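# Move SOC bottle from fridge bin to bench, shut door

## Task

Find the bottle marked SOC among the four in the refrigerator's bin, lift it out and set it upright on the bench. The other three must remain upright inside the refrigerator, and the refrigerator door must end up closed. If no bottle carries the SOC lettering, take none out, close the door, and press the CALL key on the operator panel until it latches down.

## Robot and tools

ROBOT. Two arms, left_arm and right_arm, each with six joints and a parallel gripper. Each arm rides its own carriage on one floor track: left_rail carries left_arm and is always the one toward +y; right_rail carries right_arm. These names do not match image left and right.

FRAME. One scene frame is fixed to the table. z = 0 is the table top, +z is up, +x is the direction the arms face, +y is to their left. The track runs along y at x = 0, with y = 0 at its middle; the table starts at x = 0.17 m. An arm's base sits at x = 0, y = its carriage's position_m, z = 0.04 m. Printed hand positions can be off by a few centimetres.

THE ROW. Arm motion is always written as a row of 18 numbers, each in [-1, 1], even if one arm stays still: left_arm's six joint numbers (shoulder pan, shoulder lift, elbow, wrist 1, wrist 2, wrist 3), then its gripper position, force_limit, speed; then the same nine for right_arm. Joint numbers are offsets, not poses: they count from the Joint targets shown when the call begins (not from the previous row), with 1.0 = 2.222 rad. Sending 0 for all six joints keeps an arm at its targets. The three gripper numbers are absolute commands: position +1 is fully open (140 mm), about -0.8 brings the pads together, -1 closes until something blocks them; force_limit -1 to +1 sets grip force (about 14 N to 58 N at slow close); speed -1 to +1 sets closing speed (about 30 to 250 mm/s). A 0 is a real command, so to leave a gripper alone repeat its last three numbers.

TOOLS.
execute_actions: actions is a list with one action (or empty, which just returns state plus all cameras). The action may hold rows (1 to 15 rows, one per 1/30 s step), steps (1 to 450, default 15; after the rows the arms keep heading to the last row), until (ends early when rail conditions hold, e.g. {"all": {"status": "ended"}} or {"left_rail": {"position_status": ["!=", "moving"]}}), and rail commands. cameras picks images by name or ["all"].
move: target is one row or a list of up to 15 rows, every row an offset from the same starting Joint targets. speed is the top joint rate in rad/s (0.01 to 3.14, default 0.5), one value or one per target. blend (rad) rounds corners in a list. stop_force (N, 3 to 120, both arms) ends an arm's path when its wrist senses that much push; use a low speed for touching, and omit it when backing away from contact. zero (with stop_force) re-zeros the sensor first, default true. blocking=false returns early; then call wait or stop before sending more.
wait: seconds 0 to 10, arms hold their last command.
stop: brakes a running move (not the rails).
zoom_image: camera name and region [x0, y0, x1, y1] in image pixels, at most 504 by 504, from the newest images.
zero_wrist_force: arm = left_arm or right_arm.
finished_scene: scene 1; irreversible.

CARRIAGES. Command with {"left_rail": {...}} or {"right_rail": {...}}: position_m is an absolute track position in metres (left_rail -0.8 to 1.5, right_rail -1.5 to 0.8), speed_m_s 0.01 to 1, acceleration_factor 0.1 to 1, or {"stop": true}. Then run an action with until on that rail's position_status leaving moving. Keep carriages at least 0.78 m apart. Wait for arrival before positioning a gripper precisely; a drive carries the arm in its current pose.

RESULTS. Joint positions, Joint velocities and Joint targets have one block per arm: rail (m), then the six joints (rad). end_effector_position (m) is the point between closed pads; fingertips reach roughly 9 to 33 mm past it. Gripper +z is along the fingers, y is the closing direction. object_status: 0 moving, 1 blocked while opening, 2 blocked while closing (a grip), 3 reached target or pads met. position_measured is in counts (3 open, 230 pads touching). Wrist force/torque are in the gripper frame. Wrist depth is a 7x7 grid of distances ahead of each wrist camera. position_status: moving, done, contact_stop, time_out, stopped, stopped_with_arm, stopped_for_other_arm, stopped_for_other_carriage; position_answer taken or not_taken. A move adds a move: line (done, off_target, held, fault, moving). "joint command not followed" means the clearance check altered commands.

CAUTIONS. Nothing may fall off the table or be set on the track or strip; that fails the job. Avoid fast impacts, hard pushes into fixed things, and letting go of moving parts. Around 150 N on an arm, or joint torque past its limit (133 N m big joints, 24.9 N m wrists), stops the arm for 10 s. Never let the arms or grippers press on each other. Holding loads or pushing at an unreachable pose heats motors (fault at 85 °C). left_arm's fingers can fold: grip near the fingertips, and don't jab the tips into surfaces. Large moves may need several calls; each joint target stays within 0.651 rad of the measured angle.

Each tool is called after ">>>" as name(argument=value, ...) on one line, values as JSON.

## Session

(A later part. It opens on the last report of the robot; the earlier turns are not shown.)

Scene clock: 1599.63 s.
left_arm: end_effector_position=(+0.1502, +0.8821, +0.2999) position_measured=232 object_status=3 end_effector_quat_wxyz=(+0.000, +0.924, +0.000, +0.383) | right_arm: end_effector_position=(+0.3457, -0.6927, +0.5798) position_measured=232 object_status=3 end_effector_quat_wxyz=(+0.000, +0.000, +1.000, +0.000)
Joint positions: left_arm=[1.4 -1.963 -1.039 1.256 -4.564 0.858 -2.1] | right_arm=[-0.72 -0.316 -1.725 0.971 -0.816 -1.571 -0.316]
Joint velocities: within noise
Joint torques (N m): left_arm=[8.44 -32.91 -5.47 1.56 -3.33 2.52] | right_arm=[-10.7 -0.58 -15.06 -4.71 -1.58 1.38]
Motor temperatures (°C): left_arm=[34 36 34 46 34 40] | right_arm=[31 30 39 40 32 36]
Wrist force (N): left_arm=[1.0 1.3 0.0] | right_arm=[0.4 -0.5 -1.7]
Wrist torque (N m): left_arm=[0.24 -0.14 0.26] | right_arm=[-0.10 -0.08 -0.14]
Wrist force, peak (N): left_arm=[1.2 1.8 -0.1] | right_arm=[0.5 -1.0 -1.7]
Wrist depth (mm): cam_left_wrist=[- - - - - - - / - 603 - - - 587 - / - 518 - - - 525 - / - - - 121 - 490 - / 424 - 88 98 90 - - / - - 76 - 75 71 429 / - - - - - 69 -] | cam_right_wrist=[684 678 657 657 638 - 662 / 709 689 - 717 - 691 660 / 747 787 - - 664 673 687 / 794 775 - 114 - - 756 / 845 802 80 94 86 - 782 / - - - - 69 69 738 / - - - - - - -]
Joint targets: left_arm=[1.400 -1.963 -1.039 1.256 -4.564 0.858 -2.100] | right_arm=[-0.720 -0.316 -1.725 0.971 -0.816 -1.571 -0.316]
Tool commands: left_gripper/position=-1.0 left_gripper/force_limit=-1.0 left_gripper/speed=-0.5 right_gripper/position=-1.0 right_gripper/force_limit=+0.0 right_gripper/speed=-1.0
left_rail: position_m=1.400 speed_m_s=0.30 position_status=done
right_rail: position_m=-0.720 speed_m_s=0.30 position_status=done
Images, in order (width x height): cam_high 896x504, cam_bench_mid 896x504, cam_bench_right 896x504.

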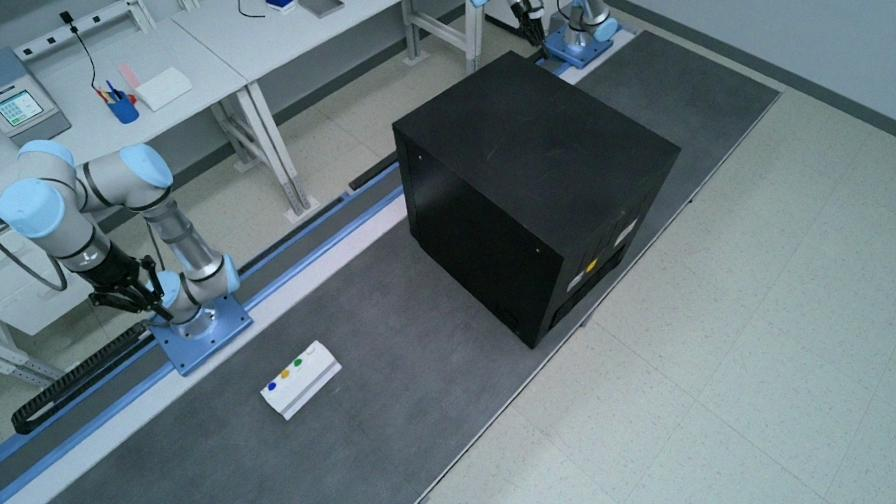

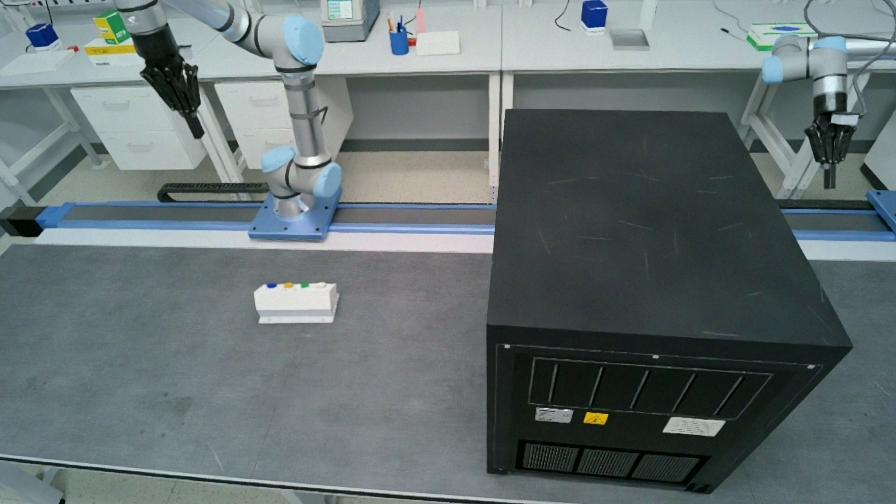

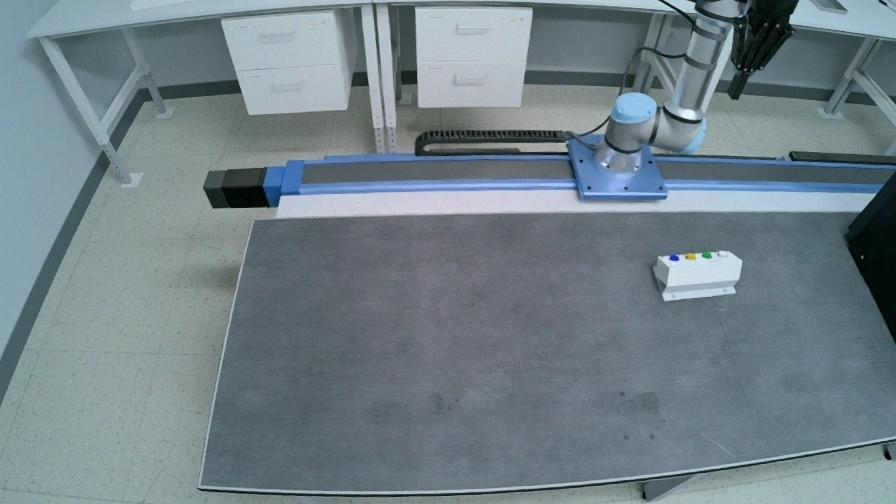

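>>> execute_actions(actions=[{"right_rail":{"position_m":-0.666,"speed_m_s":0.2},"steps":60,"until":{"right_rail":{"position_status":["!=","moving"]}}}])

>>> move(target=[0,0,0,0,0,0,-1,-1,-0.5,0.0111,-0.0818,0.4702,-0.3888,0,0.0111,-1,0,-1], speed=0.4, cameras=["cam_right_wrist"])

Scene clock: 1619.63 s.
left_arm: end_effector_position=(+0.1502, +0.8821, +0.2999) position_measured=232 object_status=3 end_effector_quat_wxyz=(+0.000, +0.924, +0.000, +0.383) | right_arm: end_effector_position=(+0.3457, -0.6388, +0.5797) position_measured=232 object_status=3 end_effector_quat_wxyz=(+0.000, +0.000, +1.000, +0.000)
Joint positions: left_arm=[1.4 -1.963 -1.039 1.256 -4.564 0.858 -2.1] | right_arm=[-0.666 -0.316 -1.725 0.971 -0.816 -1.571 -0.316]
Joint torques (N m): left_arm=[8.93 -33.42 -5.41 1.43 -3.26 2.5] | right_arm=[-9.87 -6.96 -15.15 -4.34 0.18 1.2]
Wrist force (N): left_arm=[1.3 1.3 -0.1] | right_arm=[0.4 -0.8 -1.4]
Wrist torque (N m): left_arm=[0.24 -0.19 0.27] | right_arm=[-0.16 -0.08 -0.14]
Wrist force, peak (N): left_arm=[1.2 1.8 -0.2] | right_arm=[0.3 -2.4 -1.4]
Wrist depth (mm): cam_left_wrist=[- - 631 - 639 651 - / - 568 - 572 - - - / - 543 - 519 - 527 - / - - - 134 - 504 - / - 441 97 98 90 - - / 409 - 76 - 75 72 425 / - - - - - 69 -] | cam_right_wrist=[- 671 655 - 627 - 630 / - 691 - - 719 695 - / - 747 761 652 676 721 - / 826 794 - 119 749 749 - / - 834 80 94 87 780 745 / - - - - 69 69 745 / - - - - - - -]
Joint targets: left_arm=[1.400 -1.963 -1.039 1.256 -4.564 0.858 -2.100] | right_arm=[-0.666 -0.316 -1.725 0.971 -0.816 -1.571 -0.316]
Tool commands: left_gripper/position=-1.0 left_gripper/force_limit=-1.0 left_gripper/speed=-0.5 right_gripper/position=-1.0 right_gripper/force_limit=+0.0 right_gripper/speed=-1.0
left_rail: position_m=1.400 speed_m_s=0.30 position_status=done
right_rail: position_m=-0.666 speed_m_s=0.20 position_status=done

Scene clock: 1622.97 s.
left_arm: end_effector_position=(+0.1502, +0.8821, +0.2999) position_measured=232 object_status=3 end_effector_quat_wxyz=(+0.000, +0.924, +0.000, +0.383) | right_arm: end_effector_position=(+0.3731, -0.6387, +0.2501) position_measured=232 object_status=3 end_effector_quat_wxyz=(+0.000, +0.000, +1.000, +0.000)
Joint positions: left_arm=[1.4 -1.963 -1.039 1.256 -4.564 0.858 -2.1] | right_arm=[-0.666 -0.291 -1.907 2.016 -1.68 -1.571 -0.291]
Joint torques (N m): left_arm=[8.59 -33.36 -4.94 1.47 -3.29 2.51] | right_arm=[11.4 -20.98 -19.2 -4.86 1.19 1.67]
Wrist force (N): left_arm=[1.0 1.3 -0.1] | right_arm=[0.0 -1.0 -1.4]
Wrist torque (N m): left_arm=[0.23 -0.15 0.26] | right_arm=[-0.21 0.00 -0.13]
Wrist force, peak (N): left_arm=[1.4 1.6 0.0] | right_arm=[0.8 -0.8 -2.0]
Wrist depth (mm): cam_left_wrist=[638 631 636 - - 612 520 / - - - - 590 599 464 / - 523 - 530 - - 429 / - - - 168 484 490 480 / - 441 91 99 94 - 463 / - - 76 - 75 72 429 / - - - - - 69 -] | cam_right_wrist=[- 363 352 343 - - - / 373 375 - 376 384 - - / 405 393 395 328 323 316 - / - 416 414 130 320 402 - / 452 441 80 94 86 416 434 / - - - - 69 69 - / - - - - - - -]
Joint targets: left_arm=[1.400 -1.963 -1.039 1.256 -4.564 0.858 -2.100] | right_arm=[-0.666 -0.291 -1.907 2.016 -1.680 -1.571 -0.291]
left_rail: position_m=1.400 speed_m_s=0.30 position_status=done
right_rail: position_m=-0.666 speed_m_s=0.20 position_status=done
move: done
Images, in order (width x height): cam_right_wrist 896x504.

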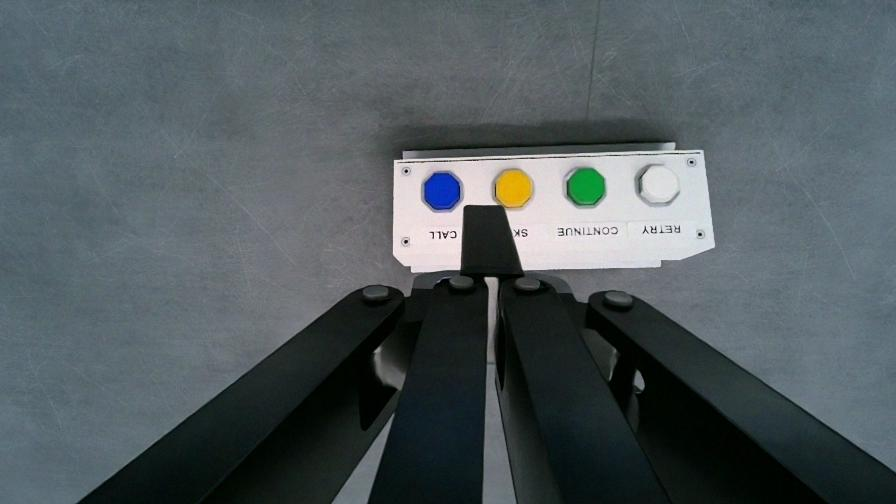

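>>> execute_actions(actions=[{"right_rail":{"position_m":-0.687,"speed_m_s":0.1},"steps":60,"until":{"right_rail":{"position_status":["!=","moving"]}}}])

>>> move(target=[0,0,0,0,0,0,-1,-1,-0.5,0.0048,0.0392,0.0679,-0.1071,0,0.0048,-1,0,-1], speed=0.2, stop_force=10, cameras=["cam_right_wrist","cam_bench_mid"])

Scene clock: 1646.57 s.
left_arm: end_effector_position=(+0.1502, +0.8821, +0.2999) position_measured=232 object_status=3 end_effector_quat_wxyz=(+0.000, +0.924, +0.000, +0.383) | right_arm: end_effector_position=(+0.3731, -0.6596, +0.2500) position_measured=232 object_status=3 end_effector_quat_wxyz=(+0.000, +0.000, +1.000, +0.000)
Joint positions: left_arm=[1.4 -1.963 -1.039 1.256 -4.564 0.858 -2.1] | right_arm=[-0.687 -0.291 -1.907 2.016 -1.68 -1.571 -0.291]
Joint torques (N m): left_arm=[8.53 -33.51 -5.63 1.39 -3.29 2.5] | right_arm=[8.02 -16.98 -20.27 -4.49 0.15 1.44]
Wrist force (N): left_arm=[1.2 1.8 -0.1] | right_arm=[0.3 -0.9 -1.5]
Wrist torque (N m): left_arm=[0.33 -0.19 0.26] | right_arm=[-0.18 -0.06 -0.13]
Wrist force, peak (N): left_arm=[1.2 1.8 -0.1] | right_arm=[0.3 -2.2 -1.7]
Wrist depth (mm): cam_left_wrist=[614 - - 638 - - - / - - 569 - 575 - - / - - - - - 536 430 / 453 485 - 122 - - 469 / - 444 94 98 90 - 452 / - - 76 - 75 72 429 / - - - - - 69 -] | cam_right_wrist=[- - 364 346 343 - - / 380 382 373 358 - - 361 / - - - 331 325 322 - / - - - 130 318 316 390 / - - 80 94 87 92 420 / 487 - - - 69 69 - / - - - - - - -]
Joint targets: left_arm=[1.400 -1.963 -1.039 1.256 -4.564 0.858 -2.100] | right_arm=[-0.687 -0.291 -1.907 2.016 -1.680 -1.571 -0.291]
Tool commands: left_gripper/position=-1.0 left_gripper/force_limit=-1.0 left_gripper/speed=-0.5 right_gripper/position=-1.0 right_gripper/force_limit=+0.0 right_gripper/speed=-1.0
left_rail: position_m=1.400 speed_m_s=0.30 position_status=done
right_rail: position_m=-0.687 speed_m_s=0.10 position_status=done

Scene clock: 1649.00 s.
left_arm: end_effector_position=(+0.1502, +0.8821, +0.2999) position_measured=232 object_status=3 end_effector_quat_wxyz=(+0.000, +0.924, +0.000, +0.383) | right_arm: end_effector_position=(+0.3866, -0.6597, +0.1699) position_measured=232 object_status=3 end_effector_quat_wxyz=(+0.000, +0.000, +1.000, +0.000)
Joint positions: left_arm=[1.4 -1.963 -1.039 1.256 -4.564 0.858 -2.1] | right_arm=[-0.687 -0.28 -1.82 2.167 -1.918 -1.571 -0.281]
Joint torques (N m): left_arm=[8.61 -33.61 -5.68 1.51 -3.29 2.53] | right_arm=[11.71 -1.15 -17.96 -4.79 -1.48 1.75]
Wrist force (N): left_arm=[0.9 1.5 -0.1] | right_arm=[0.2 -1.0 -1.6]
Wrist torque (N m): left_arm=[0.26 -0.13 0.27] | right_arm=[-0.20 -0.04 -0.15]
Wrist force, peak (N): left_arm=[1.2 1.6 0.0] | right_arm=[0.2 -1.0 -2.2]
Wrist depth (mm): cam_left_wrist=[628 - - - 655 - - / - 573 - - 586 - - / - 522 559 - - 523 - / - - 479 137 - - - / 437 - 94 98 90 - - / - - 76 - 75 72 429 / - - - - - 69 -] | cam_right_wrist=[282 - 277 276 273 268 - / - - 292 289 285 - - / - - 310 249 244 238 236 / 331 334 - 130 237 235 233 / 355 348 80 94 87 - - / 373 - - - 69 69 341 / - - - - - - -]
Joint targets: left_arm=[1.400 -1.963 -1.039 1.256 -4.564 0.858 -2.100] | right_arm=[-0.687 -0.280 -1.820 2.167 -1.918 -1.571 -0.281]
left_rail: position_m=1.400 speed_m_s=0.30 position_status=done
right_rail: position_m=-0.687 speed_m_s=0.10 position_status=done
move: done
Images, in order (width x height): cam_bench_mid 896x504, cam_right_wrist 896x504.

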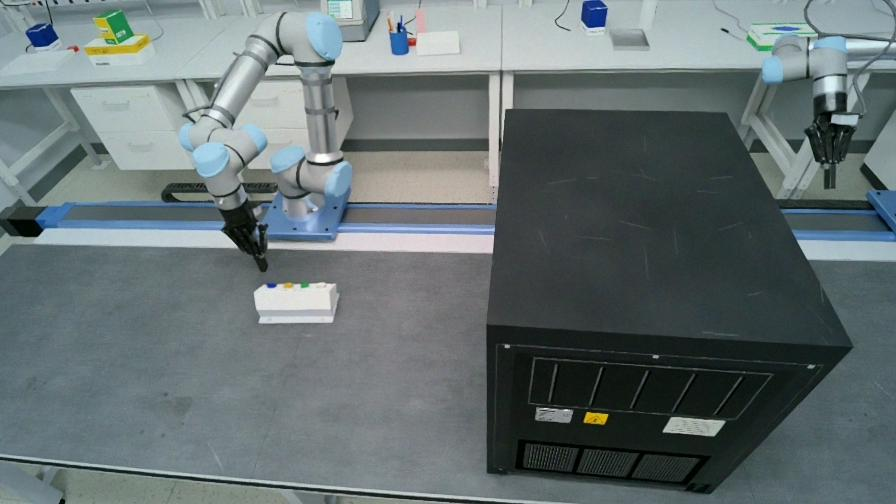

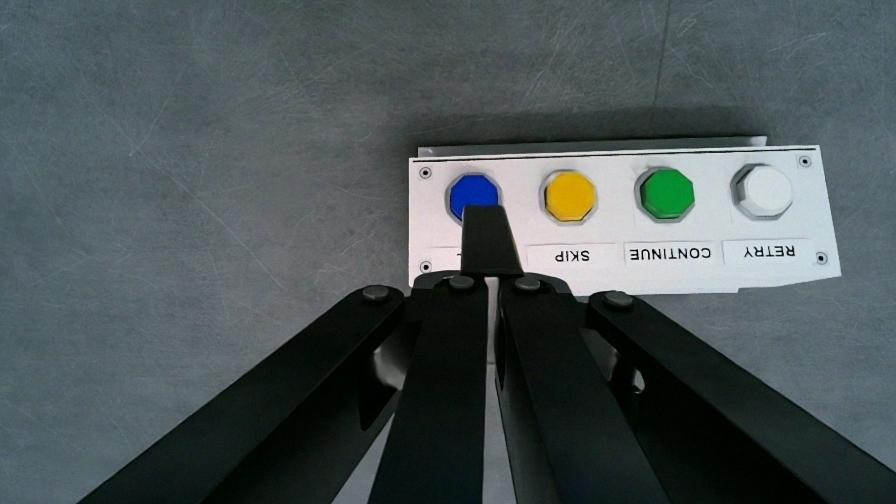

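>>> move(target=[[0,0,0,0,0,0,-1,-1,-0.5,0,0.0208,0.0347,-0.0554,0,0,-1,0,-1],[0,0,0,0,0,0,-1,-1,-0.5,0,0.0454,0.0621,-0.1075,0,0,-1,0,-1],[0,0,0,0,0,0,-1,-1,-0.5,0,0.0762,0.0864,-0.1626,0,0,-1,0,-1]], speed=0.05, blend=0.01, stop_force=5, cameras=["cam_right_wrist","cam_bench_mid"])

>>> zoom_image(camera="cam_bench_mid", region=[230, 240, 350, 330])

Scene clock: 1665.00 s.
left_arm: end_effector_position=(+0.1502, +0.8821, +0.2999) position_measured=232 object_status=3 end_effector_quat_wxyz=(+0.000, +0.924, +0.000, +0.383) | right_arm: end_effector_position=(+0.3870, -0.6598, +0.1078) position_measured=232 object_status=3 end_effector_quat_wxyz=(+0.000, +0.000, +1.000, +0.000)
Joint positions: left_arm=[1.4 -1.963 -1.039 1.256 -4.564 0.858 -2.1] | right_arm=[-0.687 -0.28 -1.739 2.282 -2.114 -1.571 -0.281]
Joint torques (N m): left_arm=[8.55 -33.07 -5.76 1.44 -3.35 2.48] | right_arm=[10.23 -25.05 -29.98 -0.92 -1.39 1.56]
Wrist force (N): left_arm=[1.1 1.6 0.0] | right_arm=[1.3 -0.7 -4.0]
Wrist torque (N m): left_arm=[0.29 -0.17 0.27] | right_arm=[-0.12 0.01 -0.14]
Wrist force, peak (N): left_arm=[1.3 1.7 -0.1] | right_arm=[-3.0 -0.4 -6.6]
Wrist depth (mm): cam_left_wrist=[631 631 621 - 662 636 435 / 582 - - - - - - / - - - 542 - - 427 / - - - 150 - - - / - - 88 99 89 439 446 / - - 76 - 75 72 427 / - - - - - 69 -] | cam_right_wrist=[- - 225 217 216 214 215 / - - 232 - - 225 221 / 254 - 245 191 188 185 183 / 266 266 - 181 180 178 176 / - - 85 94 86 174 173 / - - - - 69 69 271 / - - - - - - -]
Joint targets: left_arm=[1.400 -1.963 -1.039 1.256 -4.564 0.858 -2.100] | right_arm=[-0.687 -0.280 -1.739 2.282 -2.114 -1.571 -0.281]
left_rail: position_m=1.400 speed_m_s=0.30 position_status=done
right_rail: position_m=-0.687 speed_m_s=0.10 position_status=done
move: contact (right_arm); path passed 1 of 3 targets; right_arm: the wrist 1 is farthest, 0.165 rad from its target
Images, in order (width x height): cam_bench_mid 896x504, cam_right_wrist 896x504.

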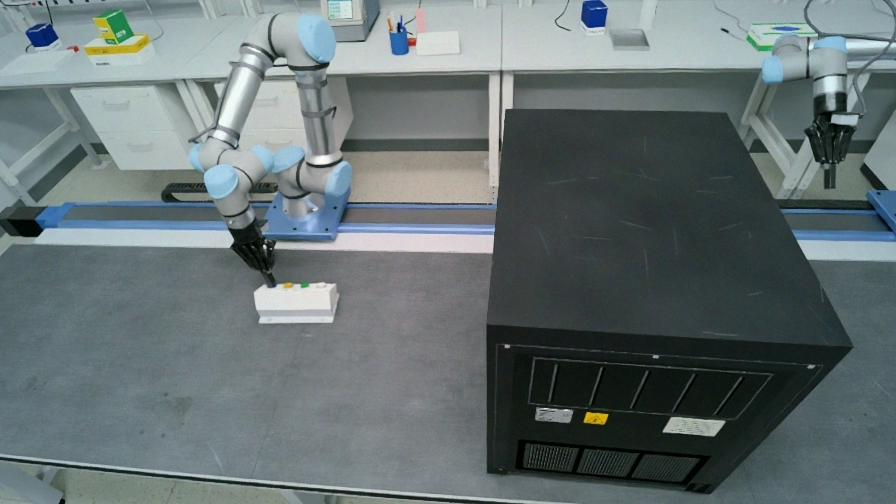

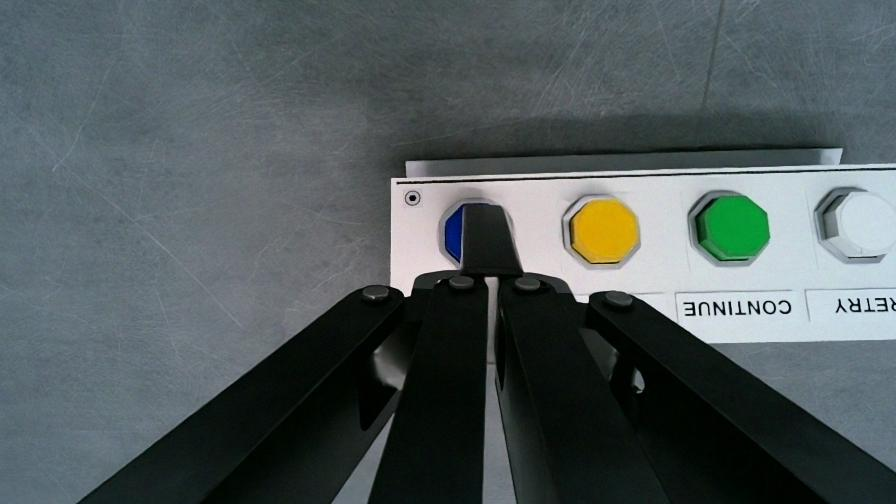

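Scaled by 4.200.

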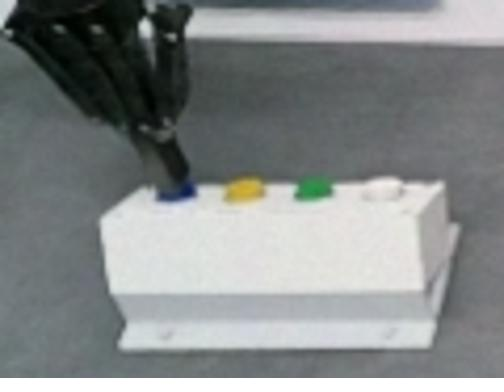

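>>> move(target=[0,0,0,0,0,0,-1,-1,-0.5,0,0.0091,0.0102,-0.0192,0,0,-1,0,-1], speed=0.02, stop_force=20, zero=false, cameras=["cam_right_wrist","cam_bench_mid"])

>>> zoom_image(camera="cam_bench_mid", region=[230, 240, 350, 330])

Scene clock: 1673.53 s.
left_arm: end_effector_position=(+0.1502, +0.8821, +0.2999) position_measured=232 object_status=3 end_effector_quat_wxyz=(+0.000, +0.924, +0.000, +0.383) | right_arm: end_effector_position=(+0.3869, -0.6598, +0.1030) position_measured=232 object_status=3 end_effector_quat_wxyz=(+0.000, +0.000, +1.000, +0.000)
Joint positions: left_arm=[1.4 -1.963 -1.039 1.256 -4.564 0.858 -2.1] | right_arm=[-0.687 -0.28 -1.732 2.291 -2.13 -1.571 -0.281]
Joint torques (N m): left_arm=[8.51 -33.62 -5.25 1.47 -3.35 2.42] | right_arm=[9.4 -18.41 -23.08 0.11 -1.42 1.56]
Wrist force (N): left_arm=[1.1 1.3 -0.1] | right_arm=[4.4 0.3 -22.4]
Wrist torque (N m): left_arm=[0.22 -0.16 0.27] | right_arm=[-0.22 -0.27 -0.16]
Wrist force, peak (N): left_arm=[1.4 1.5 -0.2] | right_arm=[6.5 1.0 -30.9]
Wrist depth (mm): cam_left_wrist=[- - 638 658 - 626 440 / - - - - - - - / - - 522 - 528 522 486 / - 483 476 150 478 499 488 / - 448 91 98 94 459 - / - - 76 - 75 71 428 / - - - - - 69 -] | cam_right_wrist=[216 - 218 213 213 209 - / - 232 227 - - - - / - - 240 186 184 181 179 / - 256 255 181 175 176 173 / - - 85 94 86 171 169 / - - - - 69 69 272 / - - - - - - -]
Joint targets: left_arm=[1.400 -1.963 -1.039 1.256 -4.564 0.858 -2.100] | right_arm=[-0.687 -0.280 -1.732 2.291 -2.130 -1.571 -0.281]
left_rail: position_m=1.400 speed_m_s=0.30 position_status=done
right_rail: position_m=-0.687 speed_m_s=0.10 position_status=done
move: contact (right_arm); right_arm: the wrist 1 is farthest, 0.026 rad from its target
Images, in order (width x height): cam_bench_mid 896x504, cam_right_wrist 896x504.

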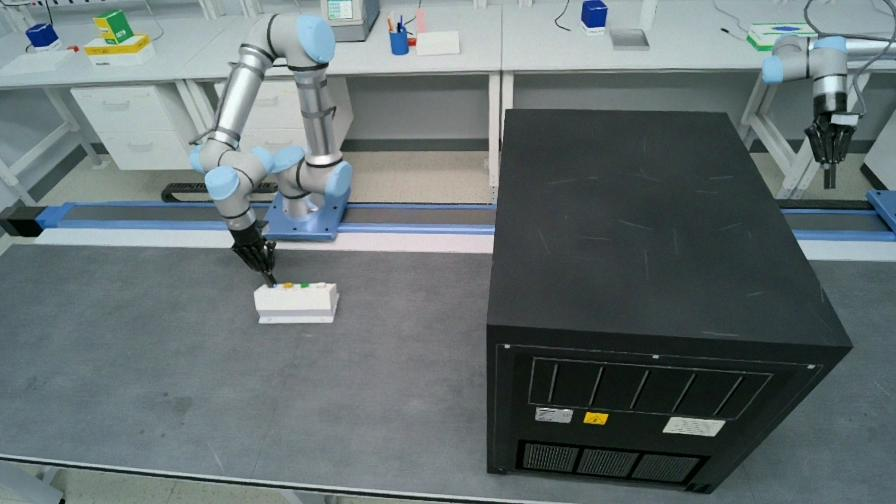

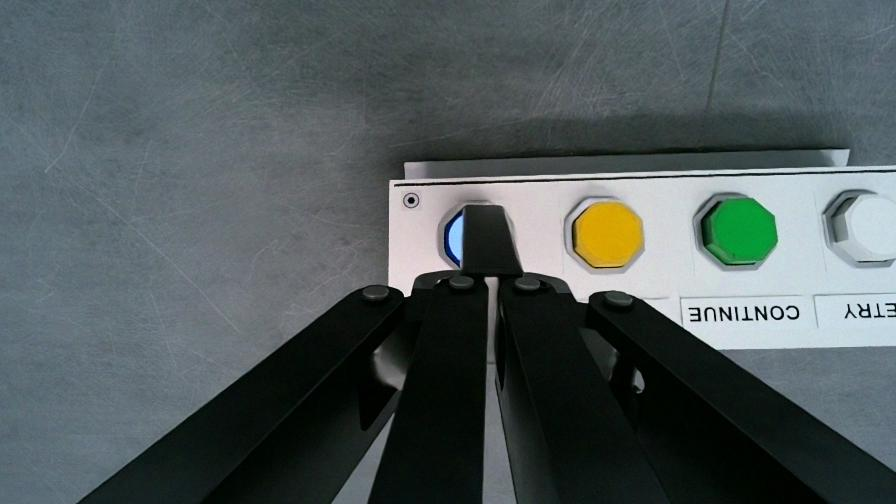

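Scaled by 4.200.

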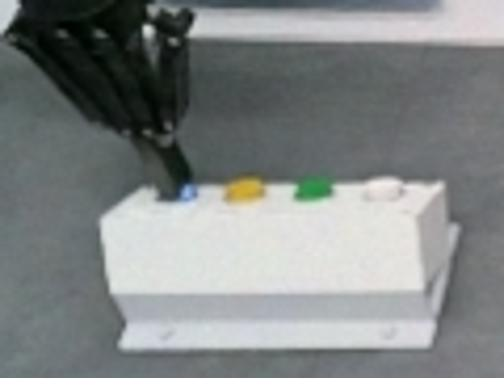

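>>> move(target=[[0,0,0,0,0,0,-1,-1,-0.5,0,-0.0186,-0.0213,0.0400,0,0,-1,0,-1],[0,0,0,0,0,0,-1,-1,-0.5,0,-0.0394,-0.0559,0.0955,0,0,-1,0,-1]], speed=0.1, blend=0.01, cameras=["cam_right_wrist","cam_bench_mid"])

>>> zoom_image(camera="cam_right_wrist", region=[400, 130, 640, 290])

Scene clock: 1681.07 s.
left_arm: end_effector_position=(+0.1502, +0.8821, +0.2999) position_measured=232 object_status=3 end_effector_quat_wxyz=(+0.000, +0.924, +0.000, +0.383) | right_arm: end_effector_position=(+0.3867, -0.6597, +0.1697) position_measured=232 object_status=3 end_effector_quat_wxyz=(+0.000, +0.000, +1.000, +0.000)
Joint positions: left_arm=[1.4 -1.963 -1.039 1.256 -4.564 0.858 -2.1] | right_arm=[-0.687 -0.28 -1.819 2.167 -1.918 -1.571 -0.281]
Joint torques (N m): left_arm=[8.7 -33.78 -5.35 1.48 -3.36 2.53] | right_arm=[1.63 -22.73 -34.15 -0.92 1.3 1.65]
Wrist force (N): left_arm=[1.2 1.4 -0.1] | right_arm=[0.4 -1.1 -1.5]
Wrist torque (N m): left_arm=[0.25 -0.18 0.27] | right_arm=[-0.23 -0.08 -0.16]
Wrist force, peak (N): left_arm=[1.2 1.7 0.0] | right_arm=[4.4 0.4 -22.7]
Wrist depth (mm): cam_left_wrist=[638 615 648 - - - - / - - - 565 - 600 - / - 508 509 - - 520 - / 473 - 468 122 477 - - / - - 91 98 91 441 - / - - 76 - 75 72 427 / - - - - - 69 -] | cam_right_wrist=[- - 275 - - 268 277 / - - - 288 289 281 280 / 325 - 306 248 245 240 240 / - - 332 130 237 235 233 / 363 358 85 94 87 328 326 / - - - - 69 69 - / - - - - - - -]
Joint targets: left_arm=[1.400 -1.963 -1.039 1.256 -4.564 0.858 -2.100] | right_arm=[-0.687 -0.280 -1.819 2.166 -1.918 -1.571 -0.281]
left_rail: position_m=1.400 speed_m_s=0.30 position_status=done
right_rail: position_m=-0.687 speed_m_s=0.10 position_status=done
move: done
Images, in order (width x height): cam_bench_mid 896x504, cam_right_wrist 896x504.

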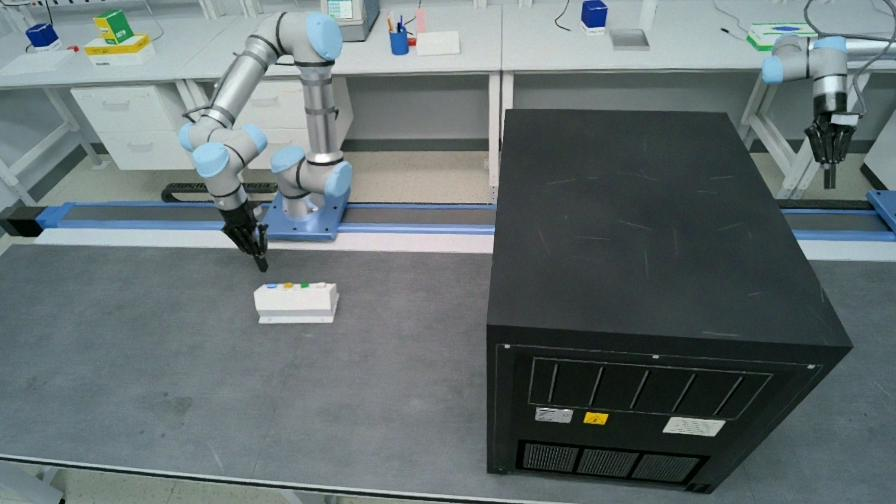

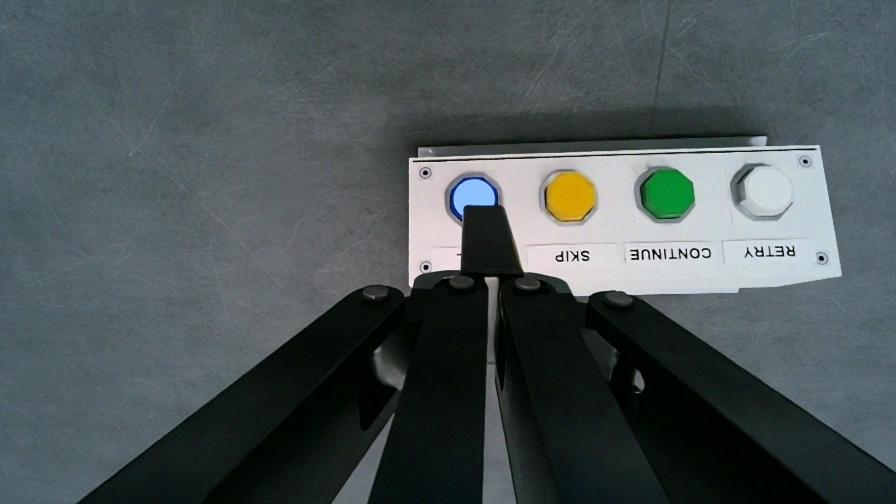

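Scaled by 2.100.

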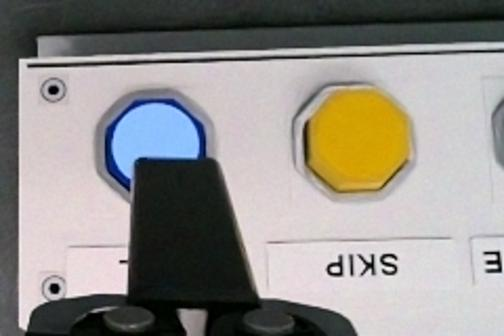

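>>> finished_scene()

The scene is finished: the task was done.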